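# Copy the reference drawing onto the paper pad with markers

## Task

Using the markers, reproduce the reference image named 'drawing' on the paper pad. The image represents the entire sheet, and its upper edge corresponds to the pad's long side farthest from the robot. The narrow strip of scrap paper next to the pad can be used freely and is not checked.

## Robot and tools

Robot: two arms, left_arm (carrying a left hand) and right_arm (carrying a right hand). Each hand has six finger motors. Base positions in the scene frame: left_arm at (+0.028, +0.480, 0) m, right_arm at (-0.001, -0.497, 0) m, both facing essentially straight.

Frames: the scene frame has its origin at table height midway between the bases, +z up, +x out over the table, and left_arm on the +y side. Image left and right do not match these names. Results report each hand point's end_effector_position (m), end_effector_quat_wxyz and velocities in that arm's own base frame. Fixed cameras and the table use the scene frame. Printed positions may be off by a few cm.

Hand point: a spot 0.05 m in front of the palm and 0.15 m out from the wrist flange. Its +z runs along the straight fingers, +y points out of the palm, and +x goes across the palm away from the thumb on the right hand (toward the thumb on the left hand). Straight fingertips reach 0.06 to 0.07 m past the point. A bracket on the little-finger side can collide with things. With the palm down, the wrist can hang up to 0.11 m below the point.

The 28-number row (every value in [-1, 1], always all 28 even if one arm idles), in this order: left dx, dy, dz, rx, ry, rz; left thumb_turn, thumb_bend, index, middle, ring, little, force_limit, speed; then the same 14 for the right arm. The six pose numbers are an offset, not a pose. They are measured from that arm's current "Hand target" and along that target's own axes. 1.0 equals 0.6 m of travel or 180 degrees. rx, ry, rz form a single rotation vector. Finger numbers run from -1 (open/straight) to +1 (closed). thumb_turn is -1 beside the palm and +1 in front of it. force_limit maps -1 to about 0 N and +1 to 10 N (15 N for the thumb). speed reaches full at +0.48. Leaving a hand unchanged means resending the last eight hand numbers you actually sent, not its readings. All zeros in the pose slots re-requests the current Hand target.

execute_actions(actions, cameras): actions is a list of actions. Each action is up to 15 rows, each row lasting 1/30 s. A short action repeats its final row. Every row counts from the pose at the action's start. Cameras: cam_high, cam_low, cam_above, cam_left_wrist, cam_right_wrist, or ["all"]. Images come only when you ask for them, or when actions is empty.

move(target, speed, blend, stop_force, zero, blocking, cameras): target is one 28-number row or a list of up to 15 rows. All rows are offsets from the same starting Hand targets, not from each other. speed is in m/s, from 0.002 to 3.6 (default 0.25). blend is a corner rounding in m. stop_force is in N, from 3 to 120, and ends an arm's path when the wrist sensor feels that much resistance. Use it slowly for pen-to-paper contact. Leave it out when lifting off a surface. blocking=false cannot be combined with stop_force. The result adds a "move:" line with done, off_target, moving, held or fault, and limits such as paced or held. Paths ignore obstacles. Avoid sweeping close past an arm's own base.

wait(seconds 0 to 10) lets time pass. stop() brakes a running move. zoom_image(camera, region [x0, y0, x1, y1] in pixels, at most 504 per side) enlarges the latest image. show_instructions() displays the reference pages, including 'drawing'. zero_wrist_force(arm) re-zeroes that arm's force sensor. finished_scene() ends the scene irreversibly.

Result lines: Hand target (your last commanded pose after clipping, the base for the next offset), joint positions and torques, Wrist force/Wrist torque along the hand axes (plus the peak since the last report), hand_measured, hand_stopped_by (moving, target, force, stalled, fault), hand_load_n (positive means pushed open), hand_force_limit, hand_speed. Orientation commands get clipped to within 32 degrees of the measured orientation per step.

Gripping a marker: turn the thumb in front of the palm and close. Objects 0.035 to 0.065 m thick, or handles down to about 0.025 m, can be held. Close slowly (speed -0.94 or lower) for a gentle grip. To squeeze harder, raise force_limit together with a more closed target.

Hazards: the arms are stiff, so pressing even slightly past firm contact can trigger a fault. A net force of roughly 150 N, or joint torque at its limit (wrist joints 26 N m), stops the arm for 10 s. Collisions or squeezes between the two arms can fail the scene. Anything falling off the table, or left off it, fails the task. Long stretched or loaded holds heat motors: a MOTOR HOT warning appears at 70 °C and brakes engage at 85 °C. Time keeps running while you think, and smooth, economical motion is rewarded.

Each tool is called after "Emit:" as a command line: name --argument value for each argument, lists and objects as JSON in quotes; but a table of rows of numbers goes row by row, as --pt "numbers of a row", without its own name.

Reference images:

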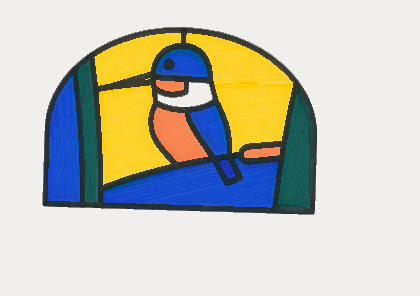

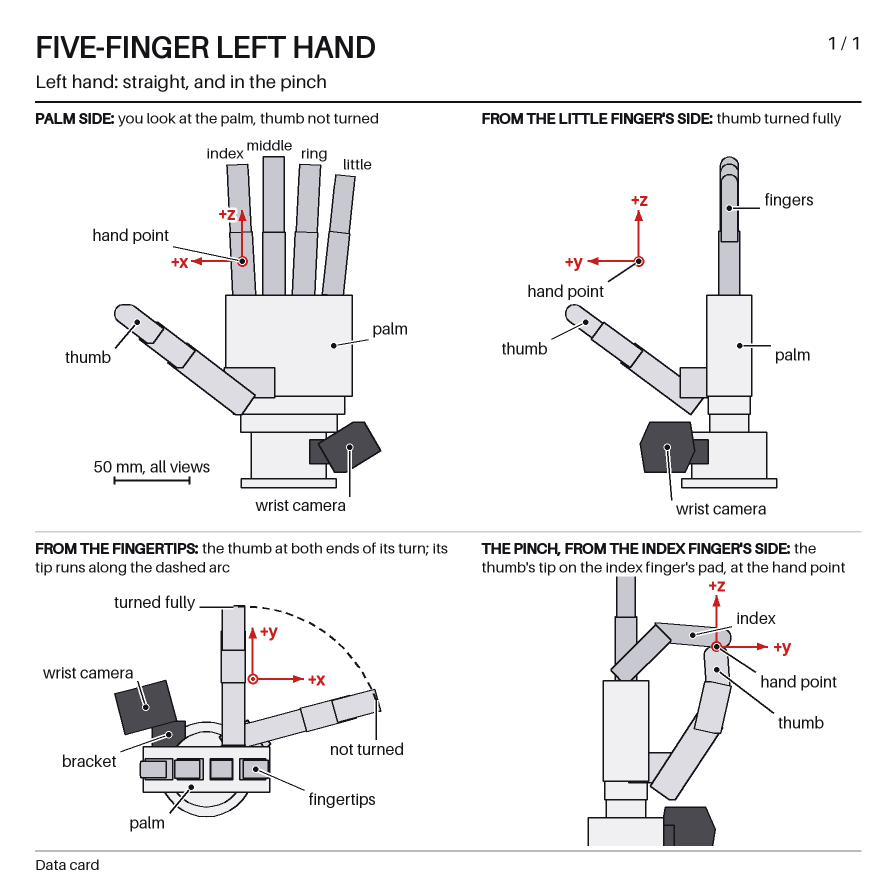

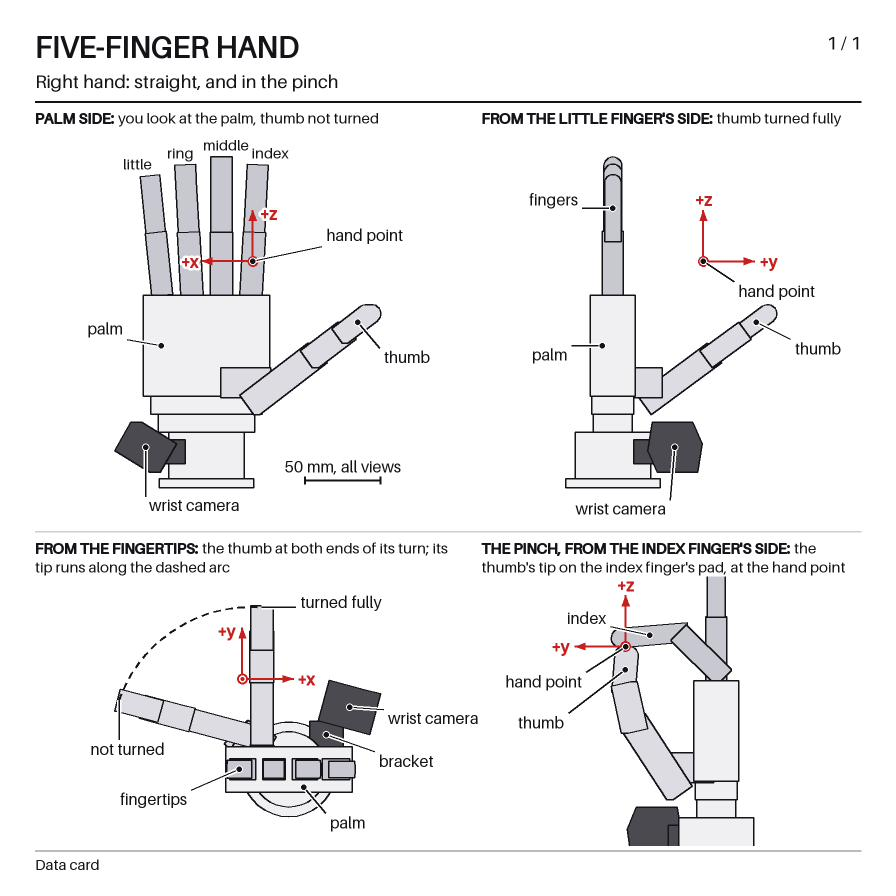

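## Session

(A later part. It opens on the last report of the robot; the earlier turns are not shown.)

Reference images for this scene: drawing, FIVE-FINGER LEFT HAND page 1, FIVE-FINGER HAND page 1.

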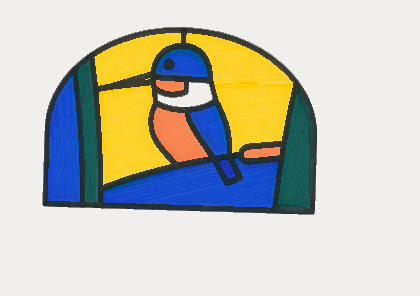

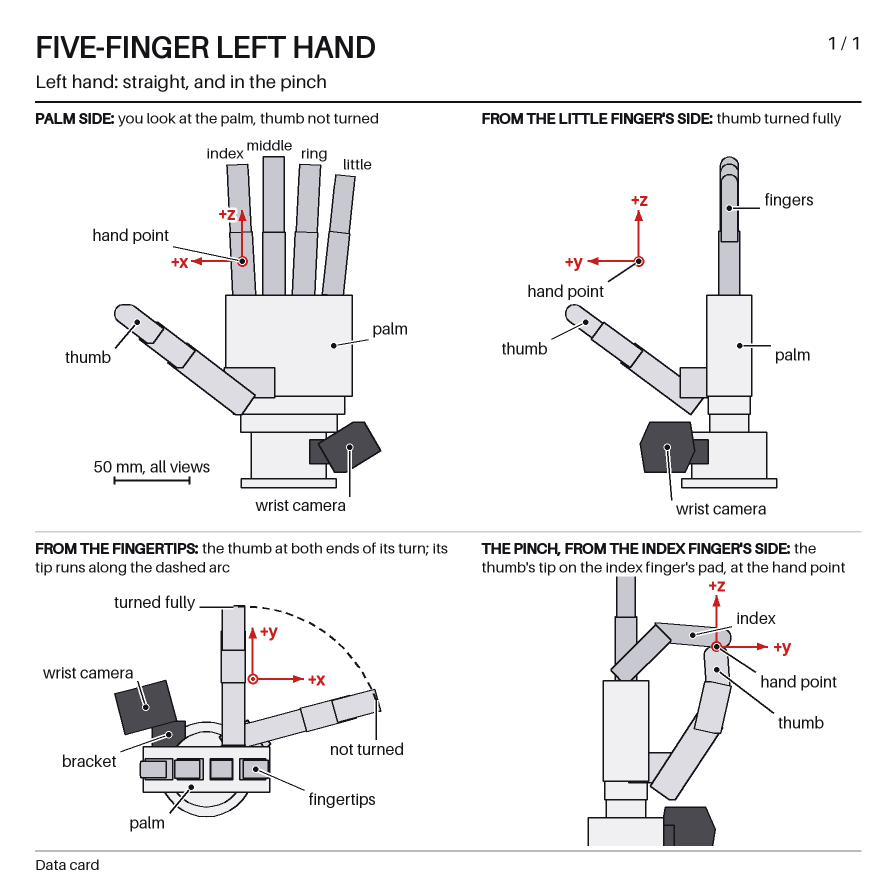

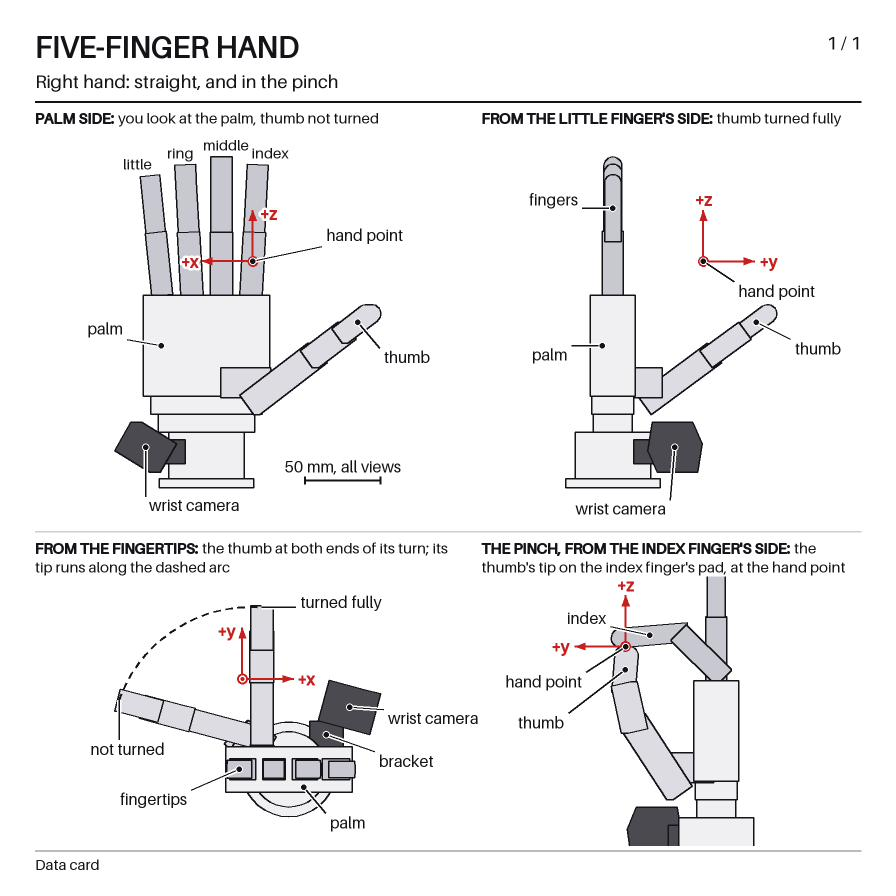

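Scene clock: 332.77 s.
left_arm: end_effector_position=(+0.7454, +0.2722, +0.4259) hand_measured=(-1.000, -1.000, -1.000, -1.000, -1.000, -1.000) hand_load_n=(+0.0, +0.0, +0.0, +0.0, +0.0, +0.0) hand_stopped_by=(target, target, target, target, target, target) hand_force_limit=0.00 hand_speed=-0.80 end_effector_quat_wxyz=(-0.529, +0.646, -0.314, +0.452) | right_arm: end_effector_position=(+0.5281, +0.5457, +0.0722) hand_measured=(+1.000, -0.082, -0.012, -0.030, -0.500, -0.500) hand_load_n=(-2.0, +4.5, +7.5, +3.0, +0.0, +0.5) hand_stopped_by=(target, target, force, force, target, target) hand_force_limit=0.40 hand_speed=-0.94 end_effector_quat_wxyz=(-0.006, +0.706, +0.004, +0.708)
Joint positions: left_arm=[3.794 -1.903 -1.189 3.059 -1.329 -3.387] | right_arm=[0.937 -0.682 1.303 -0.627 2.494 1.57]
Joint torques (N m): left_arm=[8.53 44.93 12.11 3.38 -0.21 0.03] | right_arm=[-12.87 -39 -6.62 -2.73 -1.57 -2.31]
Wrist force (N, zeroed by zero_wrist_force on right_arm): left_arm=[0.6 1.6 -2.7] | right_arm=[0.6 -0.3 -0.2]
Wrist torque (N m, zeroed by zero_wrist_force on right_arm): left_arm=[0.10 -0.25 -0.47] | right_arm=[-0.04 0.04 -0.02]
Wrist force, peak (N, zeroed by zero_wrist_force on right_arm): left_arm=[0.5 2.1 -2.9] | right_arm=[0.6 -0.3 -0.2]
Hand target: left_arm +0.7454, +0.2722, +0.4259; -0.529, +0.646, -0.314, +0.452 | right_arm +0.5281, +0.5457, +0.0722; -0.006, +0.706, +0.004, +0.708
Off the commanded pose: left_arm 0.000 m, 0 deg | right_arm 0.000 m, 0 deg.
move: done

Emit:
move --pt "0 0 0 0 0 0 -1 -1 -1 -1 -1 -1 0.0 -0.8 -0.00015 -0.0025 -0.06733 0 0 0 1 -0.08 0.36 0.35 -0.5 -0.5 0.4 -0.94" --pt "0 0 0 0 0 0 -1 -1 -1 -1 -1 -1 0.0 -0.8 -0.00015 0.00033 -0.06742 0 0 0 1 -0.08 0.36 0.35 -0.5 -0.5 0.4 -0.94" --pt "0 0 0 0 0 0 -1 -1 -1 -1 -1 -1 0.0 -0.8 -0.00015 0.00217 0.00833 0 0 0 1 -0.08 0.36 0.35 -0.5 -0.5 0.4 -0.94" --pt "0 0 0 0 0 0 -1 -1 -1 -1 -1 -1 0.0 -0.8 -0.00015 0.005 0.017 0 0 0 1 -0.08 0.36 0.35 -0.5 -0.5 0.4 -0.94" --pt "0 0 0 0 0 0 -1 -1 -1 -1 -1 -1 0.0 -0.8 -0.00015 0.00323 -0.0675 0 0 0 1 -0.08 0.36 0.35 -0.5 -0.5 0.4 -0.94" --pt "0 0 0 0 0 0 -1 -1 -1 -1 -1 -1 0.0 -0.8 -0.00015 0.00617 -0.06758 0 0 0 1 -0.08 0.36 0.35 -0.5 -0.5 0.4 -0.94" --pt "0 0 0 0 0 0 -1 -1 -1 -1 -1 -1 0.0 -0.8 -0.00015 0.00733 0.02233 0 0 0 1 -0.08 0.36 0.35 -0.5 -0.5 0.4 -0.94" --pt "0 0 0 0 0 0 -1 -1 -1 -1 -1 -1 0.0 -0.8 -0.00015 0.00992 0.02633 0 0 0 1 -0.08 0.36 0.35 -0.5 -0.5 0.4 -0.94" --pt "0 0 0 0 0 0 -1 -1 -1 -1 -1 -1 0.0 -0.8 -0.00015 0.00917 -0.06767 0 0 0 1 -0.08 0.36 0.35 -0.5 -0.5 0.4 -0.94" --pt "0 0 0 0 0 0 -1 -1 -1 -1 -1 -1 0.0 -0.8 -0.00015 0.01208 -0.06775 0 0 0 1 -0.08 0.36 0.35 -0.5 -0.5 0.4 -0.94" --pt "0 0 0 0 0 0 -1 -1 -1 -1 -1 -1 0.0 -0.8 -0.00015 0.01233 0.02983 0 0 0 1 -0.08 0.36 0.35 -0.5 -0.5 0.4 -0.94" --pt "0 0 0 0 0 0 -1 -1 -1 -1 -1 -1 0.0 -0.8 -0.00015 0.01467 0.03317 0 0 0 1 -0.08 0.36 0.35 -0.5 -0.5 0.4 -0.94" --pt "0 0 0 0 0 0 -1 -1 -1 -1 -1 -1 0.0 -0.8 -0.00015 0.015 -0.06783 0 0 0 1 -0.08 0.36 0.35 -0.5 -0.5 0.4 -0.94" --pt "0 0 0 0 0 0 -1 -1 -1 -1 -1 -1 0.0 -0.8 -0.00015 0.018 -0.06792 0 0 0 1 -0.08 0.36 0.35 -0.5 -0.5 0.4 -0.94" --pt "0 0 0 0 0 0 -1 -1 -1 -1 -1 -1 0.0 -0.8 -0.00015 0.01717 0.0365 0 0 0 1 -0.08 0.36 0.35 -0.5 -0.5 0.4 -0.94" --speed 0.13 --cameras '["cam_above"]'

Emit:
zoom_image --camera "cam_above" --region '[360, 230, 450, 350]'

Scene clock: 342.13 s.
left_arm: end_effector_position=(+0.7454, +0.2722, +0.4259) hand_measured=(-1.000, -1.000, -1.000, -1.000, -1.000, -1.000) hand_load_n=(-0.5, +0.0, +0.0, +0.0, +0.0, +0.0) hand_stopped_by=(target, target, target, target, target, target) hand_force_limit=0.00 hand_speed=-0.80 end_effector_quat_wxyz=(-0.529, +0.646, -0.314, +0.452) | right_arm: end_effector_position=(+0.5501, +0.5357, +0.0721) hand_measured=(+1.000, -0.082, -0.012, -0.030, -0.500, -0.500) hand_load_n=(-3.0, +4.5, +6.5, +3.5, +0.0, +0.0) hand_stopped_by=(target, target, force, force, target, target) hand_force_limit=0.40 hand_speed=-0.94 end_effector_quat_wxyz=(-0.006, +0.706, +0.004, +0.708)
Joint positions: left_arm=[3.794 -1.903 -1.189 3.059 -1.329 -3.387] | right_arm=[0.901 -0.681 1.301 -0.626 2.458 1.57]
Joint torques (N m): left_arm=[7.48 43.12 13.58 3.57 0.06 0.21] | right_arm=[-14.02 -38.54 -23.27 0.76 -1.63 2.05]
Wrist force (N, zeroed by zero_wrist_force on right_arm): left_arm=[0.4 1.9 -2.6] | right_arm=[1.0 -0.2 -0.7]
Wrist torque (N m, zeroed by zero_wrist_force on right_arm): left_arm=[0.14 -0.21 -0.49] | right_arm=[-0.03 0.00 -0.08]
Wrist force, peak (N, zeroed by zero_wrist_force on right_arm): left_arm=[0.4 2.2 -3.1] | right_arm=[4.3 0.0 1.5]
Hand target: left_arm +0.7454, +0.2722, +0.4259; -0.529, +0.646, -0.314, +0.452 | right_arm +0.5502, +0.5357, +0.0721; -0.006, +0.706, +0.004, +0.708
Off the commanded pose: left_arm 0.000 m, 0 deg | right_arm 0.000 m, 0 deg.
move: done
Images, in order (width x height): cam_above 896x504.

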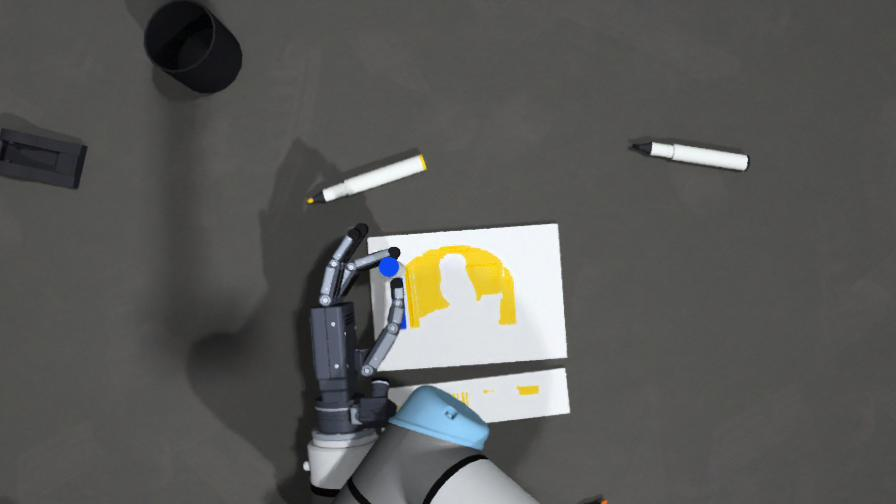

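Scaled by 4.200 from the camera's 896x504 image, which has a finer 1280x720 frame.

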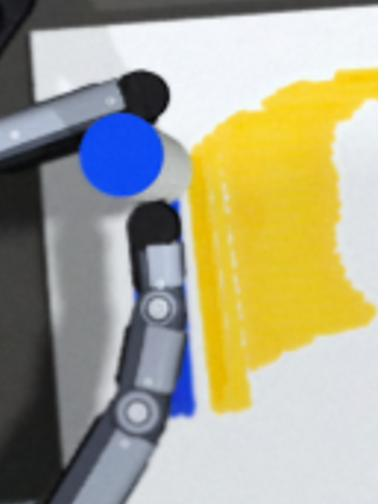

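Emit:
move --pt "0 0 0 0 0 0 -1 -1 -1 -1 -1 -1 0.0 -0.8 0.02 0 0 0 0 0 1 -0.08 0.36 0.35 -0.5 -0.5 0.4 -0.94" --pt "0 0 0 0 0 0 -1 -1 -1 -1 -1 -1 0.0 -0.8 0.05 0.2 0 0 0 0 1 -0.08 0.36 0.35 -0.5 -0.5 0.4 -0.94" --speed 0.3 --cameras '["cam_above"]'

Emit:
zoom_image --camera "cam_above" --region '[380, 260, 420, 340]'

Scene clock: 344.10 s.
left_arm: end_effector_position=(+0.7454, +0.2722, +0.4259) hand_measured=(-1.000, -1.000, -1.000, -1.000, -1.000, -1.000) hand_load_n=(+0.0, +0.0, +0.0, +0.0, +0.0, +0.0) hand_stopped_by=(target, target, target, target, target, target) hand_force_limit=0.00 hand_speed=-0.80 end_effector_quat_wxyz=(-0.529, +0.646, -0.314, +0.452) | right_arm: end_effector_position=(+0.5517, +0.4157, +0.1017) hand_measured=(+1.000, -0.082, -0.012, -0.030, -0.500, -0.500) hand_load_n=(-1.5, +4.0, +7.5, +3.0, +0.0, +0.0) hand_stopped_by=(target, target, force, force, target, target) hand_force_limit=0.40 hand_speed=-0.94 end_effector_quat_wxyz=(-0.006, +0.706, +0.004, +0.708)
Joint positions: left_arm=[3.794 -1.903 -1.189 3.059 -1.329 -3.387] | right_arm=[0.764 -0.919 1.675 -0.76 2.32 1.571]
Joint torques (N m): left_arm=[7.1 43.08 13.02 3.51 0.02 0.02] | right_arm=[-14.04 -46.64 -6.06 -3.22 -1.59 -2.21]
Wrist force (N, zeroed by zero_wrist_force on right_arm): left_arm=[0.6 2.2 -2.4] | right_arm=[-0.2 0.1 -0.2]
Wrist torque (N m, zeroed by zero_wrist_force on right_arm): left_arm=[0.16 -0.24 -0.49] | right_arm=[0.01 0.03 0.00]
Wrist force, peak (N, zeroed by zero_wrist_force on right_arm): left_arm=[0.7 2.0 -2.9] | right_arm=[0.3 2.2 -0.1]
Hand target: left_arm +0.7454, +0.2722, +0.4259; -0.529, +0.646, -0.314, +0.452 | right_arm +0.5517, +0.4156, +0.1017; -0.006, +0.706, +0.004, +0.708
Off the commanded pose: left_arm 0.000 m, 0 deg | right_arm 0.000 m, 0 deg.
move: done
Images, in order (width x height): cam_above 896x504.

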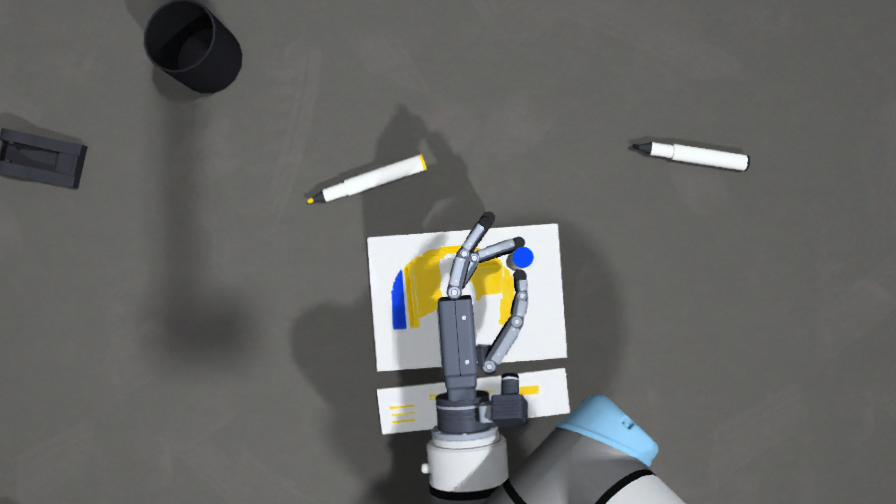

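Scaled by 6.300 from the camera's 896x504 image, which has a finer 1280x720 frame.

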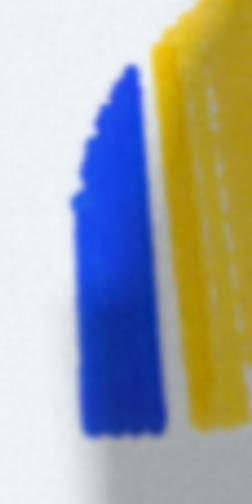

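Emit:
move --pt "0 0 0 0 0 0 -1 -1 -1 -1 -1 -1 0.0 -0.8 -0.044 -0.19742 0.0015 0 0 0 1 -0.08 0.36 0.35 -0.5 -0.5 0.4 -0.94" --pt "0 0 0 0 0 0 -1 -1 -1 -1 -1 -1 0.0 -0.8 -0.05 -0.19742 0.0015 0 0 0 1 -0.08 0.36 0.35 -0.5 -0.5 0.4 -0.94" --pt "0 0 0 0 0 0 -1 -1 -1 -1 -1 -1 0.0 -0.8 -0.05 -0.19617 -0.104 0 0 0 1 -0.08 0.36 0.35 -0.5 -0.5 0.4 -0.94" --pt "0 0 0 0 0 0 -1 -1 -1 -1 -1 -1 0.0 -0.8 -0.05 -0.19317 -0.10408 0 0 0 1 -0.08 0.36 0.35 -0.5 -0.5 0.4 -0.94" --pt "0 0 0 0 0 0 -1 -1 -1 -1 -1 -1 0.0 -0.8 -0.05 -0.19517 0.00383 0 0 0 1 -0.08 0.36 0.35 -0.5 -0.5 0.4 -0.94" --pt "0 0 0 0 0 0 -1 -1 -1 -1 -1 -1 0.0 -0.8 -0.05 -0.19283 0.00617 0 0 0 1 -0.08 0.36 0.35 -0.5 -0.5 0.4 -0.94" --pt "0 0 0 0 0 0 -1 -1 -1 -1 -1 -1 0.0 -0.8 -0.05 -0.19017 -0.10417 0 0 0 1 -0.08 0.36 0.35 -0.5 -0.5 0.4 -0.94" --pt "0 0 0 0 0 0 -1 -1 -1 -1 -1 -1 0.0 -0.8 -0.05 -0.18717 -0.10417 0 0 0 1 -0.08 0.36 0.35 -0.5 -0.5 0.4 -0.94" --pt "0 0 0 0 0 0 -1 -1 -1 -1 -1 -1 0.0 -0.8 -0.05 -0.1905 0.0085 0 0 0 1 -0.08 0.36 0.35 -0.5 -0.5 0.4 -0.94" --pt "0 0 0 0 0 0 -1 -1 -1 -1 -1 -1 0.0 -0.8 -0.05 -0.18833 0.01033 0 0 0 1 -0.08 0.36 0.35 -0.5 -0.5 0.4 -0.94" --pt "0 0 0 0 0 0 -1 -1 -1 -1 -1 -1 0.0 -0.8 -0.05 -0.18417 -0.10425 0 0 0 1 -0.08 0.36 0.35 -0.5 -0.5 0.4 -0.94" --pt "0 0 0 0 0 0 -1 -1 -1 -1 -1 -1 0.0 -0.8 -0.05 -0.18117 -0.10433 0 0 0 1 -0.08 0.36 0.35 -0.5 -0.5 0.4 -0.94" --pt "0 0 0 0 0 0 -1 -1 -1 -1 -1 -1 0.0 -0.8 -0.05 -0.186 0.01233 0 0 0 1 -0.08 0.36 0.35 -0.5 -0.5 0.4 -0.94" --pt "0 0 0 0 0 0 -1 -1 -1 -1 -1 -1 0.0 -0.8 -0.05 -0.18367 0.01417 0 0 0 1 -0.08 0.36 0.35 -0.5 -0.5 0.4 -0.94" --pt "0 0 0 0 0 0 -1 -1 -1 -1 -1 -1 0.0 -0.8 -0.05 -0.17817 -0.10433 0 0 0 1 -0.08 0.36 0.35 -0.5 -0.5 0.4 -0.94" --speed '[0.35,0.06,0.15,0.15,0.15,0.15,0.15,0.15,0.15,0.15,0.15,0.15,0.15,0.15,0.15]'

Emit:
move --pt "0 0 0 0 0 0 -1 -1 -1 -1 -1 -1 0.0 -0.8 0 0.00283 -0.00017 0 0 0 1 -0.08 0.36 0.35 -0.5 -0.5 0.4 -0.94" --pt "0 0 0 0 0 0 -1 -1 -1 -1 -1 -1 0.0 -0.8 0 -0.00325 0.1205 0 0 0 1 -0.08 0.36 0.35 -0.5 -0.5 0.4 -0.94" --pt "0 0 0 0 0 0 -1 -1 -1 -1 -1 -1 0.0 -0.8 0 -0.002 0.12133 0 0 0 1 -0.08 0.36 0.35 -0.5 -0.5 0.4 -0.94" --pt "0 0 0 0 0 0 -1 -1 -1 -1 -1 -1 0.0 -0.8 0 0.00433 -0.00017 0 0 0 1 -0.08 0.36 0.35 -0.5 -0.5 0.4 -0.94" --pt "0 0 0 0 0 0 -1 -1 -1 -1 -1 -1 0.0 -0.8 0 0.00667 -0.00033 0 0 0 1 -0.08 0.36 0.35 -0.5 -0.5 0.4 -0.94" --pt "0 0 0 0 0 0 -1 -1 -1 -1 -1 -1 0.0 -0.8 0 0.14867 -0.00455 0 0 0 1 -0.08 0.36 0.35 -0.5 -0.5 0.4 -0.94" --pt "0 0 0 0 0 0 -1 -1 -1 -1 -1 -1 0.0 -0.8 0 0.14917 -0.00165 0 0 0 1 -0.08 0.36 0.35 -0.5 -0.5 0.4 -0.94" --pt "0 0 0 0 0 0 -1 -1 -1 -1 -1 -1 0.0 -0.8 0 0.0065 0.00258 0 0 0 1 -0.08 0.36 0.35 -0.5 -0.5 0.4 -0.94" --pt "0 0 0 0 0 0 -1 -1 -1 -1 -1 -1 0.0 -0.8 0 0.00633 0.0055 0 0 0 1 -0.08 0.36 0.35 -0.5 -0.5 0.4 -0.94" --pt "0 0 0 0 0 0 -1 -1 -1 -1 -1 -1 0.0 -0.8 0 0.14967 0.00125 0 0 0 1 -0.08 0.36 0.35 -0.5 -0.5 0.4 -0.94" --pt "0 0 0 0 0 0 -1 -1 -1 -1 -1 -1 0.0 -0.8 0 0.15 0.00417 0 0 0 1 -0.08 0.36 0.35 -0.5 -0.5 0.4 -0.94" --pt "0 0 0 0 0 0 -1 -1 -1 -1 -1 -1 0.0 -0.8 0 0.00617 0.00842 0 0 0 1 -0.08 0.36 0.35 -0.5 -0.5 0.4 -0.94" --pt "0 0 0 0 0 0 -1 -1 -1 -1 -1 -1 0.0 -0.8 0 0.00617 0.01133 0 0 0 1 -0.08 0.36 0.35 -0.5 -0.5 0.4 -0.94" --pt "0 0 0 0 0 0 -1 -1 -1 -1 -1 -1 0.0 -0.8 0 0.1505 0.00707 0 0 0 1 -0.08 0.36 0.35 -0.5 -0.5 0.4 -0.94" --speed 0.15 --cameras '["cam_above"]'

Emit:
zoom_image --camera "cam_above" --region '[380, 240, 480, 350]'

Scene clock: 356.20 s.
left_arm: end_effector_position=(+0.7454, +0.2722, +0.4259) hand_measured=(-1.000, -1.000, -1.000, -1.000, -1.000, -1.000) hand_load_n=(+0.0, +0.0, +0.0, +0.0, +0.0, +0.0) hand_stopped_by=(target, target, target, target, target, target) hand_force_limit=0.00 hand_speed=-0.80 end_effector_quat_wxyz=(-0.529, +0.646, -0.314, +0.452) | right_arm: end_effector_position=(+0.4878, +0.5218, +0.0718) hand_measured=(+1.000, -0.082, -0.012, -0.030, -0.500, -0.500) hand_load_n=(-1.0, +4.0, +9.5, +2.0, +0.0, +0.0) hand_stopped_by=(target, target, force, force, target, target) hand_force_limit=0.40 hand_speed=-0.94 end_effector_quat_wxyz=(-0.006, +0.706, +0.004, +0.708)
Joint positions: left_arm=[3.794 -1.903 -1.189 3.059 -1.329 -3.387] | right_arm=[0.967 -0.755 1.453 -0.704 2.524 1.569]
Joint torques (N m): left_arm=[5.71 42.47 13.4 3.33 -0.07 0.19] | right_arm=[10.68 -49.91 -5.41 -2.42 1.51 -2.22]
Wrist force (N, zeroed by zero_wrist_force on right_arm): left_arm=[0.5 1.7 -2.6] | right_arm=[3.4 -0.1 1.4]
Wrist torque (N m, zeroed by zero_wrist_force on right_arm): left_arm=[0.09 -0.23 -0.48] | right_arm=[0.01 0.06 -0.04]
Wrist force, peak (N, zeroed by zero_wrist_force on right_arm): left_arm=[0.6 2.1 -3.0] | right_arm=[5.0 -0.3 1.2]
Hand target: left_arm +0.7454, +0.2722, +0.4259; -0.529, +0.646, -0.314, +0.452 | right_arm +0.4878, +0.5218, +0.0719; -0.006, +0.706, +0.004, +0.708
Off the commanded pose: left_arm 0.000 m, 0 deg | right_arm 0.000 m, 0 deg.
move: done

Scene clock: 364.70 s.
left_arm: end_effector_position=(+0.7454, +0.2722, +0.4259) hand_measured=(-1.000, -1.000, -1.000, -1.000, -1.000, -1.000) hand_load_n=(+0.0, +0.0, +0.0, +0.0, +0.0, +0.0) hand_stopped_by=(target, target, target, target, target, target) hand_force_limit=0.00 hand_speed=-0.80 end_effector_quat_wxyz=(-0.529, +0.646, -0.314, +0.452) | right_arm: end_effector_position=(+0.4933, +0.4316, +0.0716) hand_measured=(+1.000, -0.082, -0.012, -0.030, -0.500, -0.500) hand_load_n=(-1.0, +2.5, +5.0, +2.0, +0.0, +0.0) hand_stopped_by=(target, target, force, force, target, target) hand_force_limit=0.40 hand_speed=-0.94 end_effector_quat_wxyz=(-0.006, +0.706, +0.004, +0.708)
Joint positions: left_arm=[3.794 -1.903 -1.189 3.059 -1.329 -3.387] | right_arm=[0.863 -0.894 1.734 -0.846 2.42 1.57]
Joint torques (N m): left_arm=[6.94 42.73 12.86 3.38 -0.41 0.01] | right_arm=[-14.64 -45.2 -5.02 -2.87 -1.52 -2.16]
Wrist force (N, zeroed by zero_wrist_force on right_arm): left_arm=[0.3 2.1 -2.6] | right_arm=[1.4 -0.6 -0.1]
Wrist torque (N m, zeroed by zero_wrist_force on right_arm): left_arm=[0.16 -0.21 -0.51] | right_arm=[0.01 -0.02 0.05]
Wrist force, peak (N, zeroed by zero_wrist_force on right_arm): left_arm=[0.4 2.2 -2.9] | right_arm=[5.1 -0.4 1.1]
Hand target: left_arm +0.7454, +0.2722, +0.4259; -0.529, +0.646, -0.314, +0.452 | right_arm +0.4933, +0.4315, +0.0716; -0.006, +0.706, +0.004, +0.708
Off the commanded pose: left_arm 0.000 m, 0 deg | right_arm 0.000 m, 0 deg.
move: done
Images, in order (width x height): cam_above 896x504.

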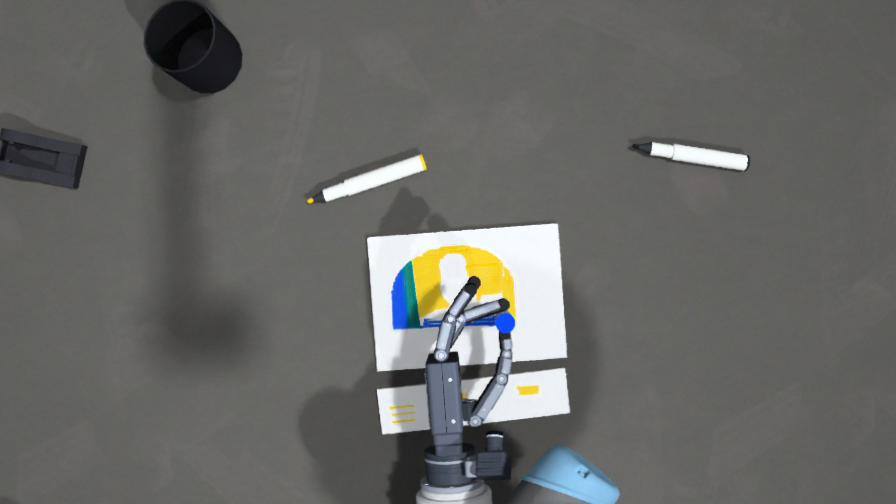

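Scaled by 4.582 from the camera's 896x504 image, which has a finer 1280x720 frame.

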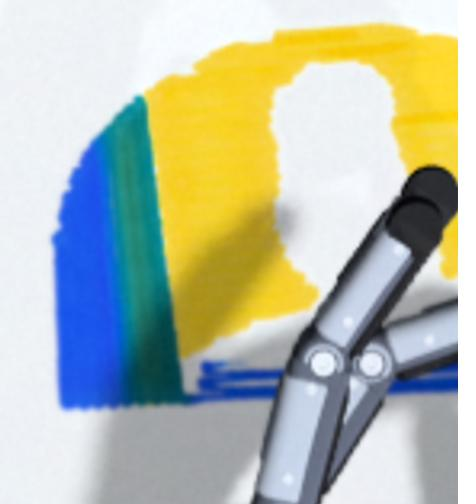

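Emit:
move --pt "0 0 0 0 0 0 -1 -1 -1 -1 -1 -1 0.0 -0.8 -0.0003 0.00033 0.0029 0 0 0 1 -0.08 0.36 0.35 -0.5 -0.5 0.4 -0.94" --pt "0 0 0 0 0 0 -1 -1 -1 -1 -1 -1 0.0 -0.8 -0.0003 -0.14033 0.0071 0 0 0 1 -0.08 0.36 0.35 -0.5 -0.5 0.4 -0.94" --pt "0 0 0 0 0 0 -1 -1 -1 -1 -1 -1 0.0 -0.8 -0.0003 -0.13483 0.00982 0 0 0 1 -0.08 0.36 0.35 -0.5 -0.5 0.4 -0.94" --pt "0 0 0 0 0 0 -1 -1 -1 -1 -1 -1 0.0 -0.8 -0.0003 0.00083 0.0058 0 0 0 1 -0.08 0.36 0.35 -0.5 -0.5 0.4 -0.94" --pt "0 0 0 0 0 0 -1 -1 -1 -1 -1 -1 0.0 -0.8 -0.0003 0.00133 0.0087 0 0 0 1 -0.08 0.36 0.35 -0.5 -0.5 0.4 -0.94" --pt "0 0 0 0 0 0 -1 -1 -1 -1 -1 -1 0.0 -0.8 -0.0003 -0.12933 0.0126 0 0 0 1 -0.08 0.36 0.35 -0.5 -0.5 0.4 -0.94" --speed 0.12 --cameras '["cam_above"]'

Emit:
zoom_image --camera "cam_above" --region '[410, 290, 530, 350]'

Scene clock: 369.60 s.
left_arm: end_effector_position=(+0.7454, +0.2722, +0.4259) hand_measured=(-1.000, -1.000, -1.000, -1.000, -1.000, -1.000) hand_load_n=(+0.0, +0.0, +0.0, +0.0, +0.0, +0.0) hand_stopped_by=(target, target, target, target, target, target) hand_force_limit=0.00 hand_speed=-0.80 end_effector_quat_wxyz=(-0.529, +0.646, -0.314, +0.452) | right_arm: end_effector_position=(+0.4997, +0.5092, +0.0717) hand_measured=(+1.000, -0.082, -0.012, -0.030, -0.500, -0.500) hand_load_n=(+0.0, +2.5, +4.0, +2.0, +0.0, +0.0) hand_stopped_by=(target, target, force, force, target, target) hand_force_limit=0.40 hand_speed=-0.94 end_effector_quat_wxyz=(-0.006, +0.706, +0.004, +0.708)
Joint positions: left_arm=[3.794 -1.903 -1.189 3.059 -1.329 -3.387] | right_arm=[0.939 -0.768 1.479 -0.717 2.496 1.569]
Joint torques (N m): left_arm=[6.63 42.21 13.66 3.68 -0.33 0.29] | right_arm=[9.58 -34.94 -23.21 0.8 1.45 2.07]
Wrist force (N, zeroed by zero_wrist_force on right_arm): left_arm=[0.5 2.0 -2.9] | right_arm=[0.2 0.0 0.1]
Wrist torque (N m, zeroed by zero_wrist_force on right_arm): left_arm=[0.17 -0.25 -0.49] | right_arm=[0.00 -0.01 -0.15]
Wrist force, peak (N, zeroed by zero_wrist_force on right_arm): left_arm=[0.5 2.0 -3.0] | right_arm=[1.4 1.6 0.0]
Hand target: left_arm +0.7454, +0.2722, +0.4259; -0.529, +0.646, -0.314, +0.452 | right_arm +0.4997, +0.5092, +0.0717; -0.006, +0.706, +0.004, +0.708
Off the commanded pose: left_arm 0.000 m, 0 deg | right_arm 0.000 m, 0 deg.
move: done
Images, in order (width x height): cam_above 896x504.

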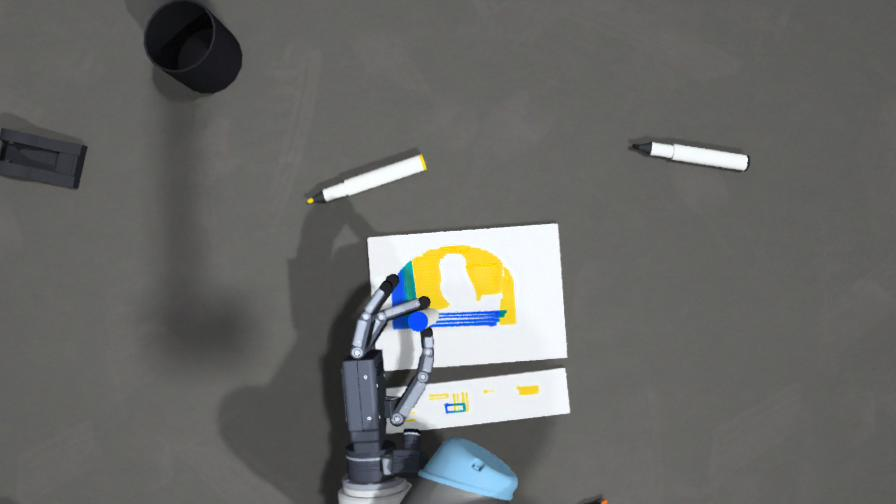

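Scaled by 4.200 from the camera's 896x504 image, which has a finer 1280x720 frame.

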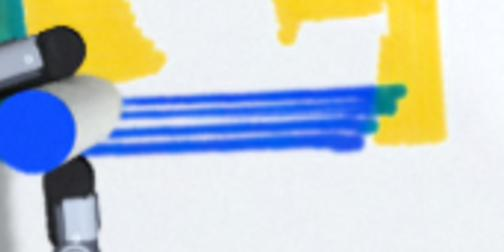

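Emit:
move --pt "0 0 0 0 0 0 -1 -1 -1 -1 -1 -1 0.0 -0.8 0.05 0 0 0 0 0 1 -0.08 0.36 0.35 -0.5 -0.5 0.4 -0.94" --speed 0.2 --cameras '["cam_low", "cam_right_wrist", "cam_above"]'

Emit:
zoom_image --camera "cam_low" --region '[560, 160, 720, 290]'

Scene clock: 370.83 s.
left_arm: end_effector_position=(+0.7454, +0.2722, +0.4259) hand_measured=(-1.000, -1.000, -1.000, -1.000, -1.000, -1.000) hand_load_n=(+0.0, +0.0, +0.0, +0.0, +0.0, +0.0) hand_stopped_by=(target, target, target, target, target, target) hand_force_limit=0.00 hand_speed=-0.80 end_effector_quat_wxyz=(-0.529, +0.646, -0.314, +0.452) | right_arm: end_effector_position=(+0.4996, +0.5091, +0.1016) hand_measured=(+1.000, -0.082, -0.012, -0.030, -0.500, -0.500) hand_load_n=(+0.0, +2.5, +3.5, +2.0, +0.0, +0.0) hand_stopped_by=(target, target, force, force, target, target) hand_force_limit=0.40 hand_speed=-0.94 end_effector_quat_wxyz=(-0.006, +0.706, +0.004, +0.708)
Joint positions: left_arm=[3.794 -1.903 -1.189 3.059 -1.329 -3.387] | right_arm=[0.939 -0.813 1.47 -0.663 2.496 1.569]
Joint torques (N m): left_arm=[8.18 43.88 13.9 3.52 -0.1 0.13] | right_arm=[9.24 -51.76 -23.59 0.66 1.48 1.92]
Wrist force (N, zeroed by zero_wrist_force on right_arm): left_arm=[0.3 2.1 -2.6] | right_arm=[0.1 -0.2 0.1]
Wrist torque (N m, zeroed by zero_wrist_force on right_arm): left_arm=[0.17 -0.20 -0.51] | right_arm=[-0.02 -0.03 -0.14]
Wrist force, peak (N, zeroed by zero_wrist_force on right_arm): left_arm=[0.4 2.1 -2.8] | right_arm=[0.5 -0.2 -0.1]
Hand target: left_arm +0.7454, +0.2722, +0.4259; -0.529, +0.646, -0.314, +0.452 | right_arm +0.4996, +0.5091, +0.1017; -0.006, +0.706, +0.004, +0.708
Off the commanded pose: left_arm 0.000 m, 0 deg | right_arm 0.000 m, 0 deg.
move: done
Images, in order (width x height): cam_low 896x504, cam_above 896x504, cam_right_wrist 672x504.

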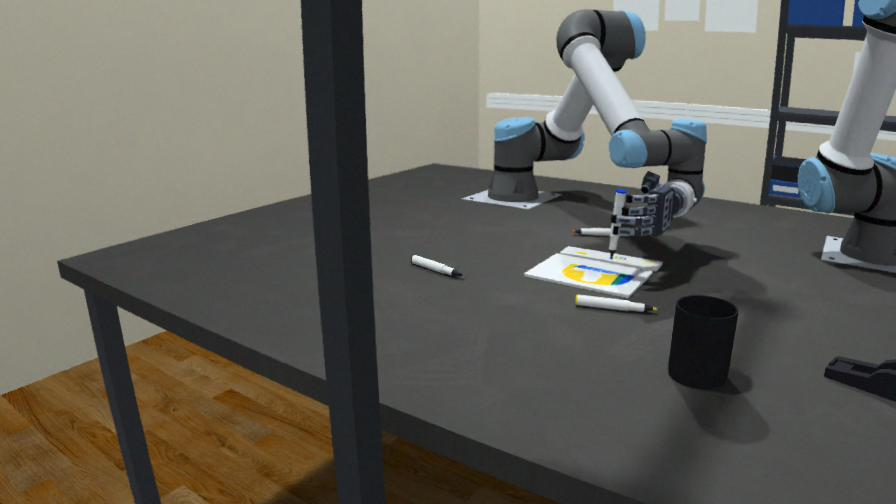

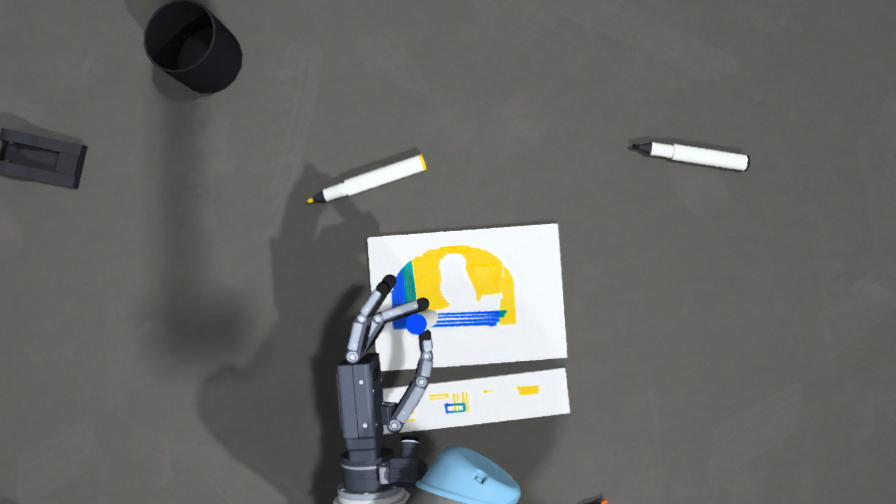

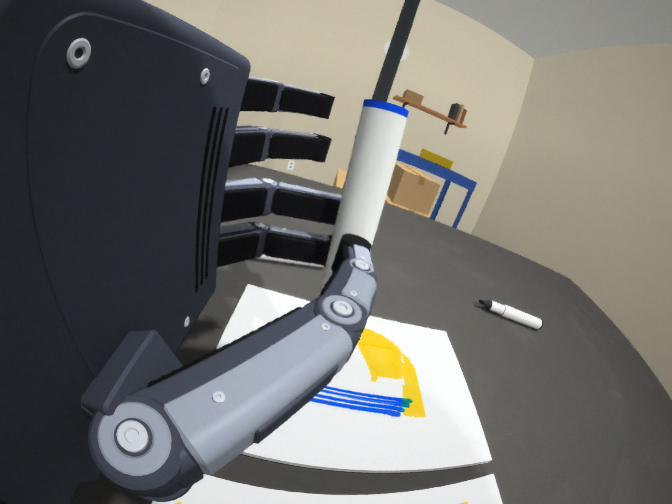

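Scaled by 3.150 from the camera's 896x504 image, which has a finer 1280x720 frame.

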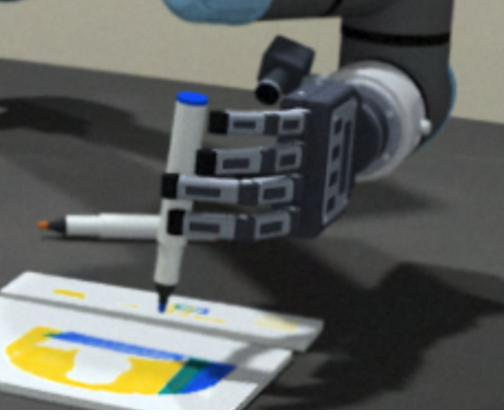

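Emit:
move --target '[0,0,0,0,0,0,-1,-1,-1,-1,-1,-1,0.0,-0.8,-0.0537,-0.2597,0.0042,-0.04353,-0.03636,0.49821,1,-0.08,0.36,0.35,-0.5,-0.5,0.4,-0.94]' --speed 0.3 --cameras '["cam_above", "cam_low"]'

Emit:
zoom_image --camera "cam_above" --region '[360, 215, 580, 380]'

Scene clock: 375.50 s.
left_arm: end_effector_position=(+0.7454, +0.2722, +0.4259) hand_measured=(-1.000, -1.000, -1.000, -1.000, -1.000, -1.000) hand_load_n=(-0.5, +0.0, +0.0, +0.0, +0.0, +0.0) hand_stopped_by=(target, target, target, target, target, target) hand_force_limit=0.00 hand_speed=-0.80 end_effector_quat_wxyz=(-0.529, +0.646, -0.314, +0.452) | right_arm: end_effector_position=(+0.5000, +0.6651, +0.0700) hand_measured=(+1.000, -0.082, -0.012, -0.030, -0.500, -0.500) hand_load_n=(+0.0, +2.5, +4.0, +2.0, +0.0, +0.0) hand_stopped_by=(target, target, force, force, target, target) hand_force_limit=0.40 hand_speed=-0.94 end_effector_quat_wxyz=(-0.459, +0.538, -0.538, +0.459)
Joint positions: left_arm=[3.794 -1.903 -1.189 3.059 -1.329 -3.387] | right_arm=[0.983 -0.645 1.047 -0.125 2.536 3.372]
Joint torques (N m): left_arm=[5.43 42.56 13.71 3.23 -0.22 0.46] | right_arm=[-1.84 -41.14 -25.52 1.45 -1.19 1.93]
Wrist force (N, zeroed by zero_wrist_force on right_arm): left_arm=[0.5 1.9 -2.5] | right_arm=[0.1 2.0 0.5]
Wrist torque (N m, zeroed by zero_wrist_force on right_arm): left_arm=[0.12 -0.23 -0.49] | right_arm=[0.23 -0.03 -0.16]
Wrist force, peak (N, zeroed by zero_wrist_force on right_arm): left_arm=[0.5 2.0 -3.0] | right_arm=[-0.1 2.2 0.4]
Hand target: left_arm +0.7454, +0.2722, +0.4259; -0.529, +0.646, -0.314, +0.452 | right_arm +0.5001, +0.6651, +0.0700; -0.459, +0.537, -0.538, +0.459
Off the commanded pose: left_arm 0.000 m, 0 deg | right_arm 0.000 m, 0 deg.
move: done
Images, in order (width x height): cam_low 896x504, cam_above 896x504.

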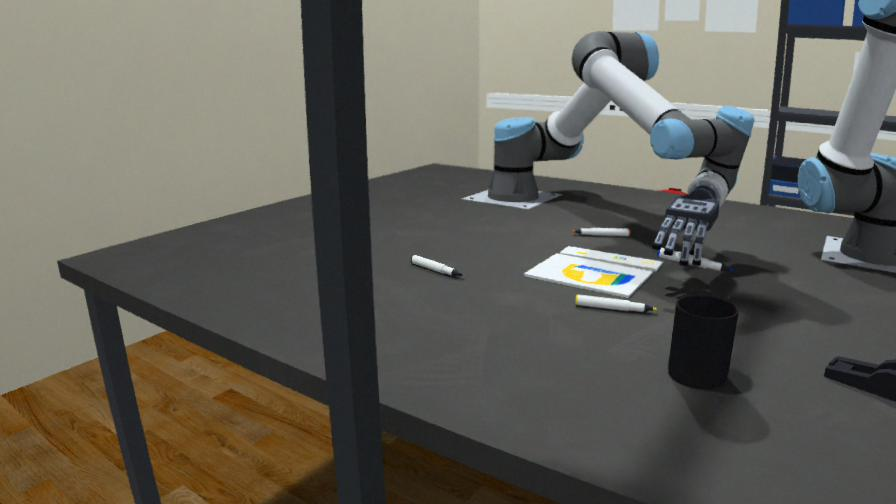

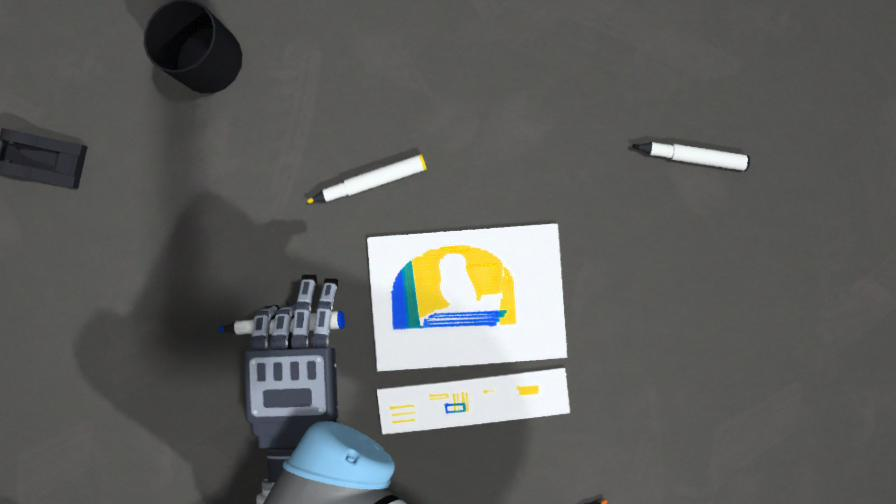

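Scaled by 2.291 from the camera's 896x504 image, which has a finer 1280x720 frame.

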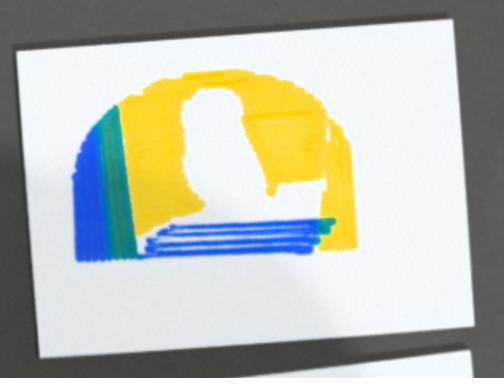

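Emit:
move --target '[0,0,0,0,0,0,-1,-1,-1,-1,-1,-1,0.0,-0.8,0,0.079,0.0125,0,0,0,1,-0.08,0.36,0.35,-0.5,-0.5,0.4,-0.94]' --speed 0.1 --stop_force 5

Emit:
move --target '[0,0,0,0,0,0,-1,-1,-1,-1,-1,-1,0.0,-0.8,0,0.0165,0.0026,0,0,0,1,-0.08,0.36,0.35,-0.5,-0.5,0.4,-0.94]' --speed 0.008 --stop_force 3 --cameras '["cam_above", "cam_right_wrist", "cam_low"]'

Emit:
zoom_image --camera "cam_low" --region '[620, 200, 780, 320]'

Scene clock: 377.27 s.
left_arm: end_effector_position=(+0.7454, +0.2722, +0.4259) hand_measured=(-1.000, -1.000, -1.000, -1.000, -1.000, -1.000) hand_load_n=(-0.5, +0.0, +0.0, +0.0, +0.0, +0.0) hand_stopped_by=(target, target, target, target, target, target) hand_force_limit=0.00 hand_speed=-0.80 end_effector_quat_wxyz=(-0.529, +0.646, -0.314, +0.452) | right_arm: end_effector_position=(+0.5001, +0.6651, +0.0220) hand_measured=(+1.000, -0.082, -0.012, -0.030, -0.500, -0.500) hand_load_n=(+0.0, +2.5, +4.0, +2.0, +0.0, +0.5) hand_stopped_by=(target, target, force, force, target, target) hand_force_limit=0.40 hand_speed=-0.94 end_effector_quat_wxyz=(-0.459, +0.537, -0.538, +0.459)
Joint positions: left_arm=[3.794 -1.903 -1.189 3.059 -1.329 -3.387] | right_arm=[0.983 -0.589 1.073 -0.206 2.536 3.372]
Joint torques (N m): left_arm=[7.52 42.05 15.04 3.24 -0.16 0.28] | right_arm=[-12.22 -42.03 -8.39 -2.14 -1.17 -2.2]
Wrist force (N, zeroed by zero_wrist_force on right_arm): left_arm=[0.4 1.9 -2.5] | right_arm=[0.0 2.0 0.4]
Wrist torque (N m, zeroed by zero_wrist_force on right_arm): left_arm=[0.13 -0.22 -0.50] | right_arm=[0.24 0.00 -0.13]
Wrist force, peak (N, zeroed by zero_wrist_force on right_arm): left_arm=[0.6 2.1 -3.0] | right_arm=[-0.1 2.7 0.6]
Hand target: left_arm +0.7454, +0.2722, +0.4259; -0.529, +0.646, -0.314, +0.452 | right_arm +0.5001, +0.6651, +0.0220; -0.459, +0.537, -0.538, +0.459
Off the commanded pose: left_arm 0.000 m, 0 deg | right_arm 0.000 m, 0 deg.
move: done

Scene clock: 379.20 s.
left_arm: end_effector_position=(+0.7454, +0.2722, +0.4259) hand_measured=(-1.000, -1.000, -1.000, -1.000, -1.000, -1.000) hand_load_n=(+0.0, +0.0, +0.0, +0.0, +0.0, +0.0) hand_stopped_by=(target, target, target, target, target, target) hand_force_limit=0.00 hand_speed=-0.80 end_effector_quat_wxyz=(-0.529, +0.646, -0.314, +0.452) | right_arm: end_effector_position=(+0.5001, +0.6651, +0.0169) hand_measured=(+1.000, -0.080, -0.012, -0.030, -0.500, -0.500) hand_load_n=(-0.5, +2.0, +4.0, +2.0, +0.0, +0.0) hand_stopped_by=(target, target, force, force, target, target) hand_force_limit=0.40 hand_speed=-0.94 end_effector_quat_wxyz=(-0.459, +0.537, -0.538, +0.459)
Joint positions: left_arm=[3.794 -1.903 -1.189 3.059 -1.329 -3.387] | right_arm=[0.983 -0.583 1.074 -0.214 2.536 3.372]
Joint torques (N m): left_arm=[6.55 42.67 15.71 3.26 -0.29 0.4] | right_arm=[-11.6 -57.42 -24.67 1.73 -1.2 -1.13]
Wrist force (N, zeroed by zero_wrist_force on right_arm): left_arm=[0.6 2.1 -2.6] | right_arm=[0.0 0.9 0.2]
Wrist torque (N m, zeroed by zero_wrist_force on right_arm): left_arm=[0.15 -0.24 -0.49] | right_arm=[0.19 -0.03 -0.12]
Wrist force, peak (N, zeroed by zero_wrist_force on right_arm): left_arm=[0.5 2.4 -2.6] | right_arm=[-0.1 2.1 0.4]
Hand target: left_arm +0.7454, +0.2722, +0.4259; -0.529, +0.646, -0.314, +0.452 | right_arm +0.5001, +0.6651, +0.0169; -0.459, +0.537, -0.538, +0.459 (not the last commanded pose)
Off the commanded pose: left_arm 0.000 m, 0 deg | right_arm 0.005 m, 0 deg.
move: contact (right_arm)
Images, in order (width x height): cam_low 896x504, cam_above 896x504, cam_right_wrist 672x504.

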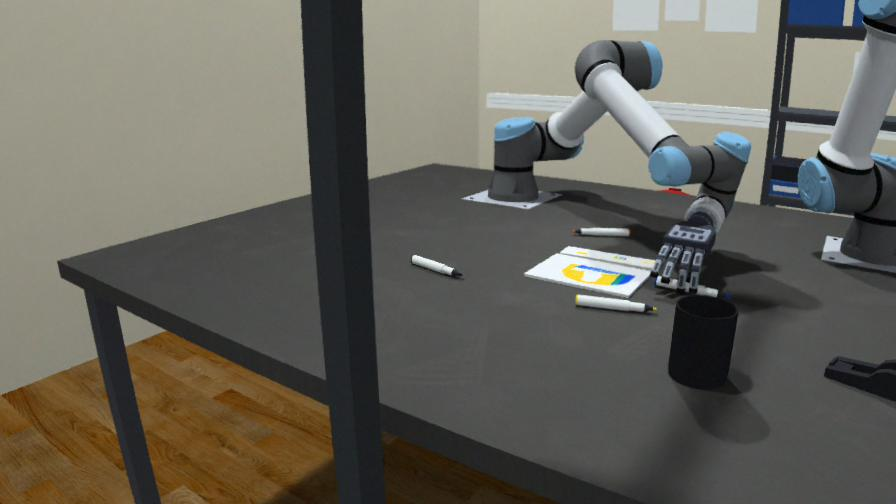

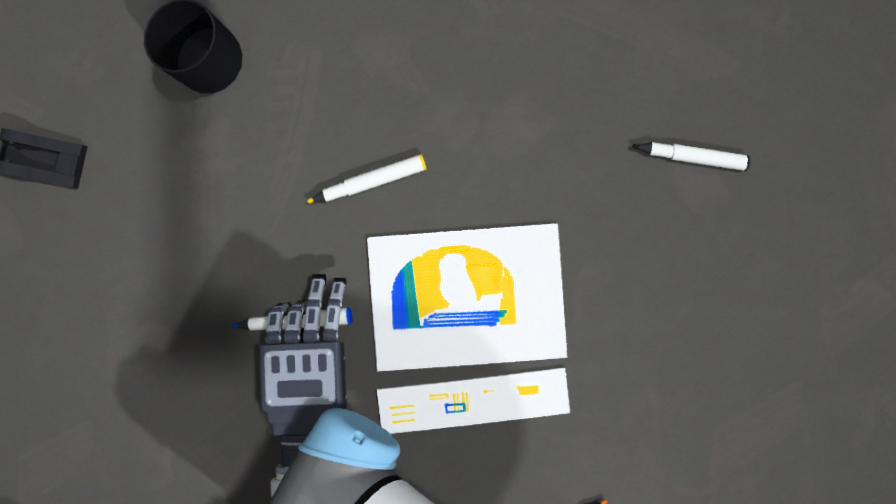

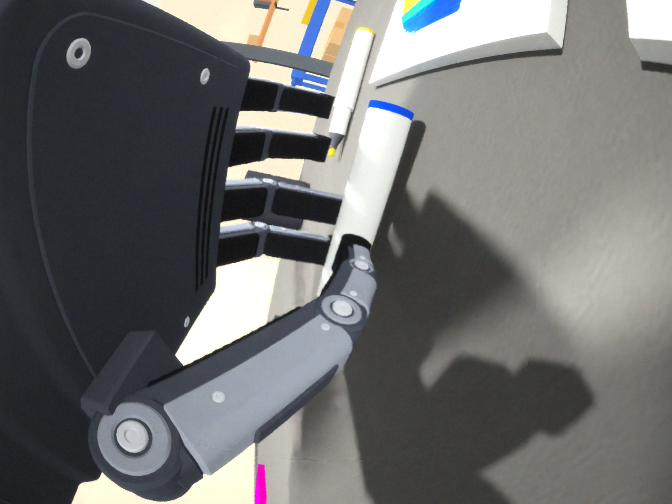

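Scaled by 3.150 from the camera's 896x504 image, which has a finer 1280x720 frame.

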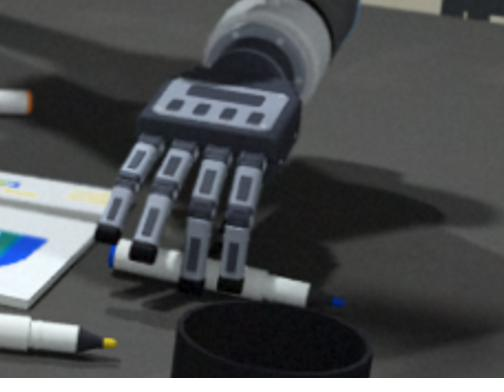

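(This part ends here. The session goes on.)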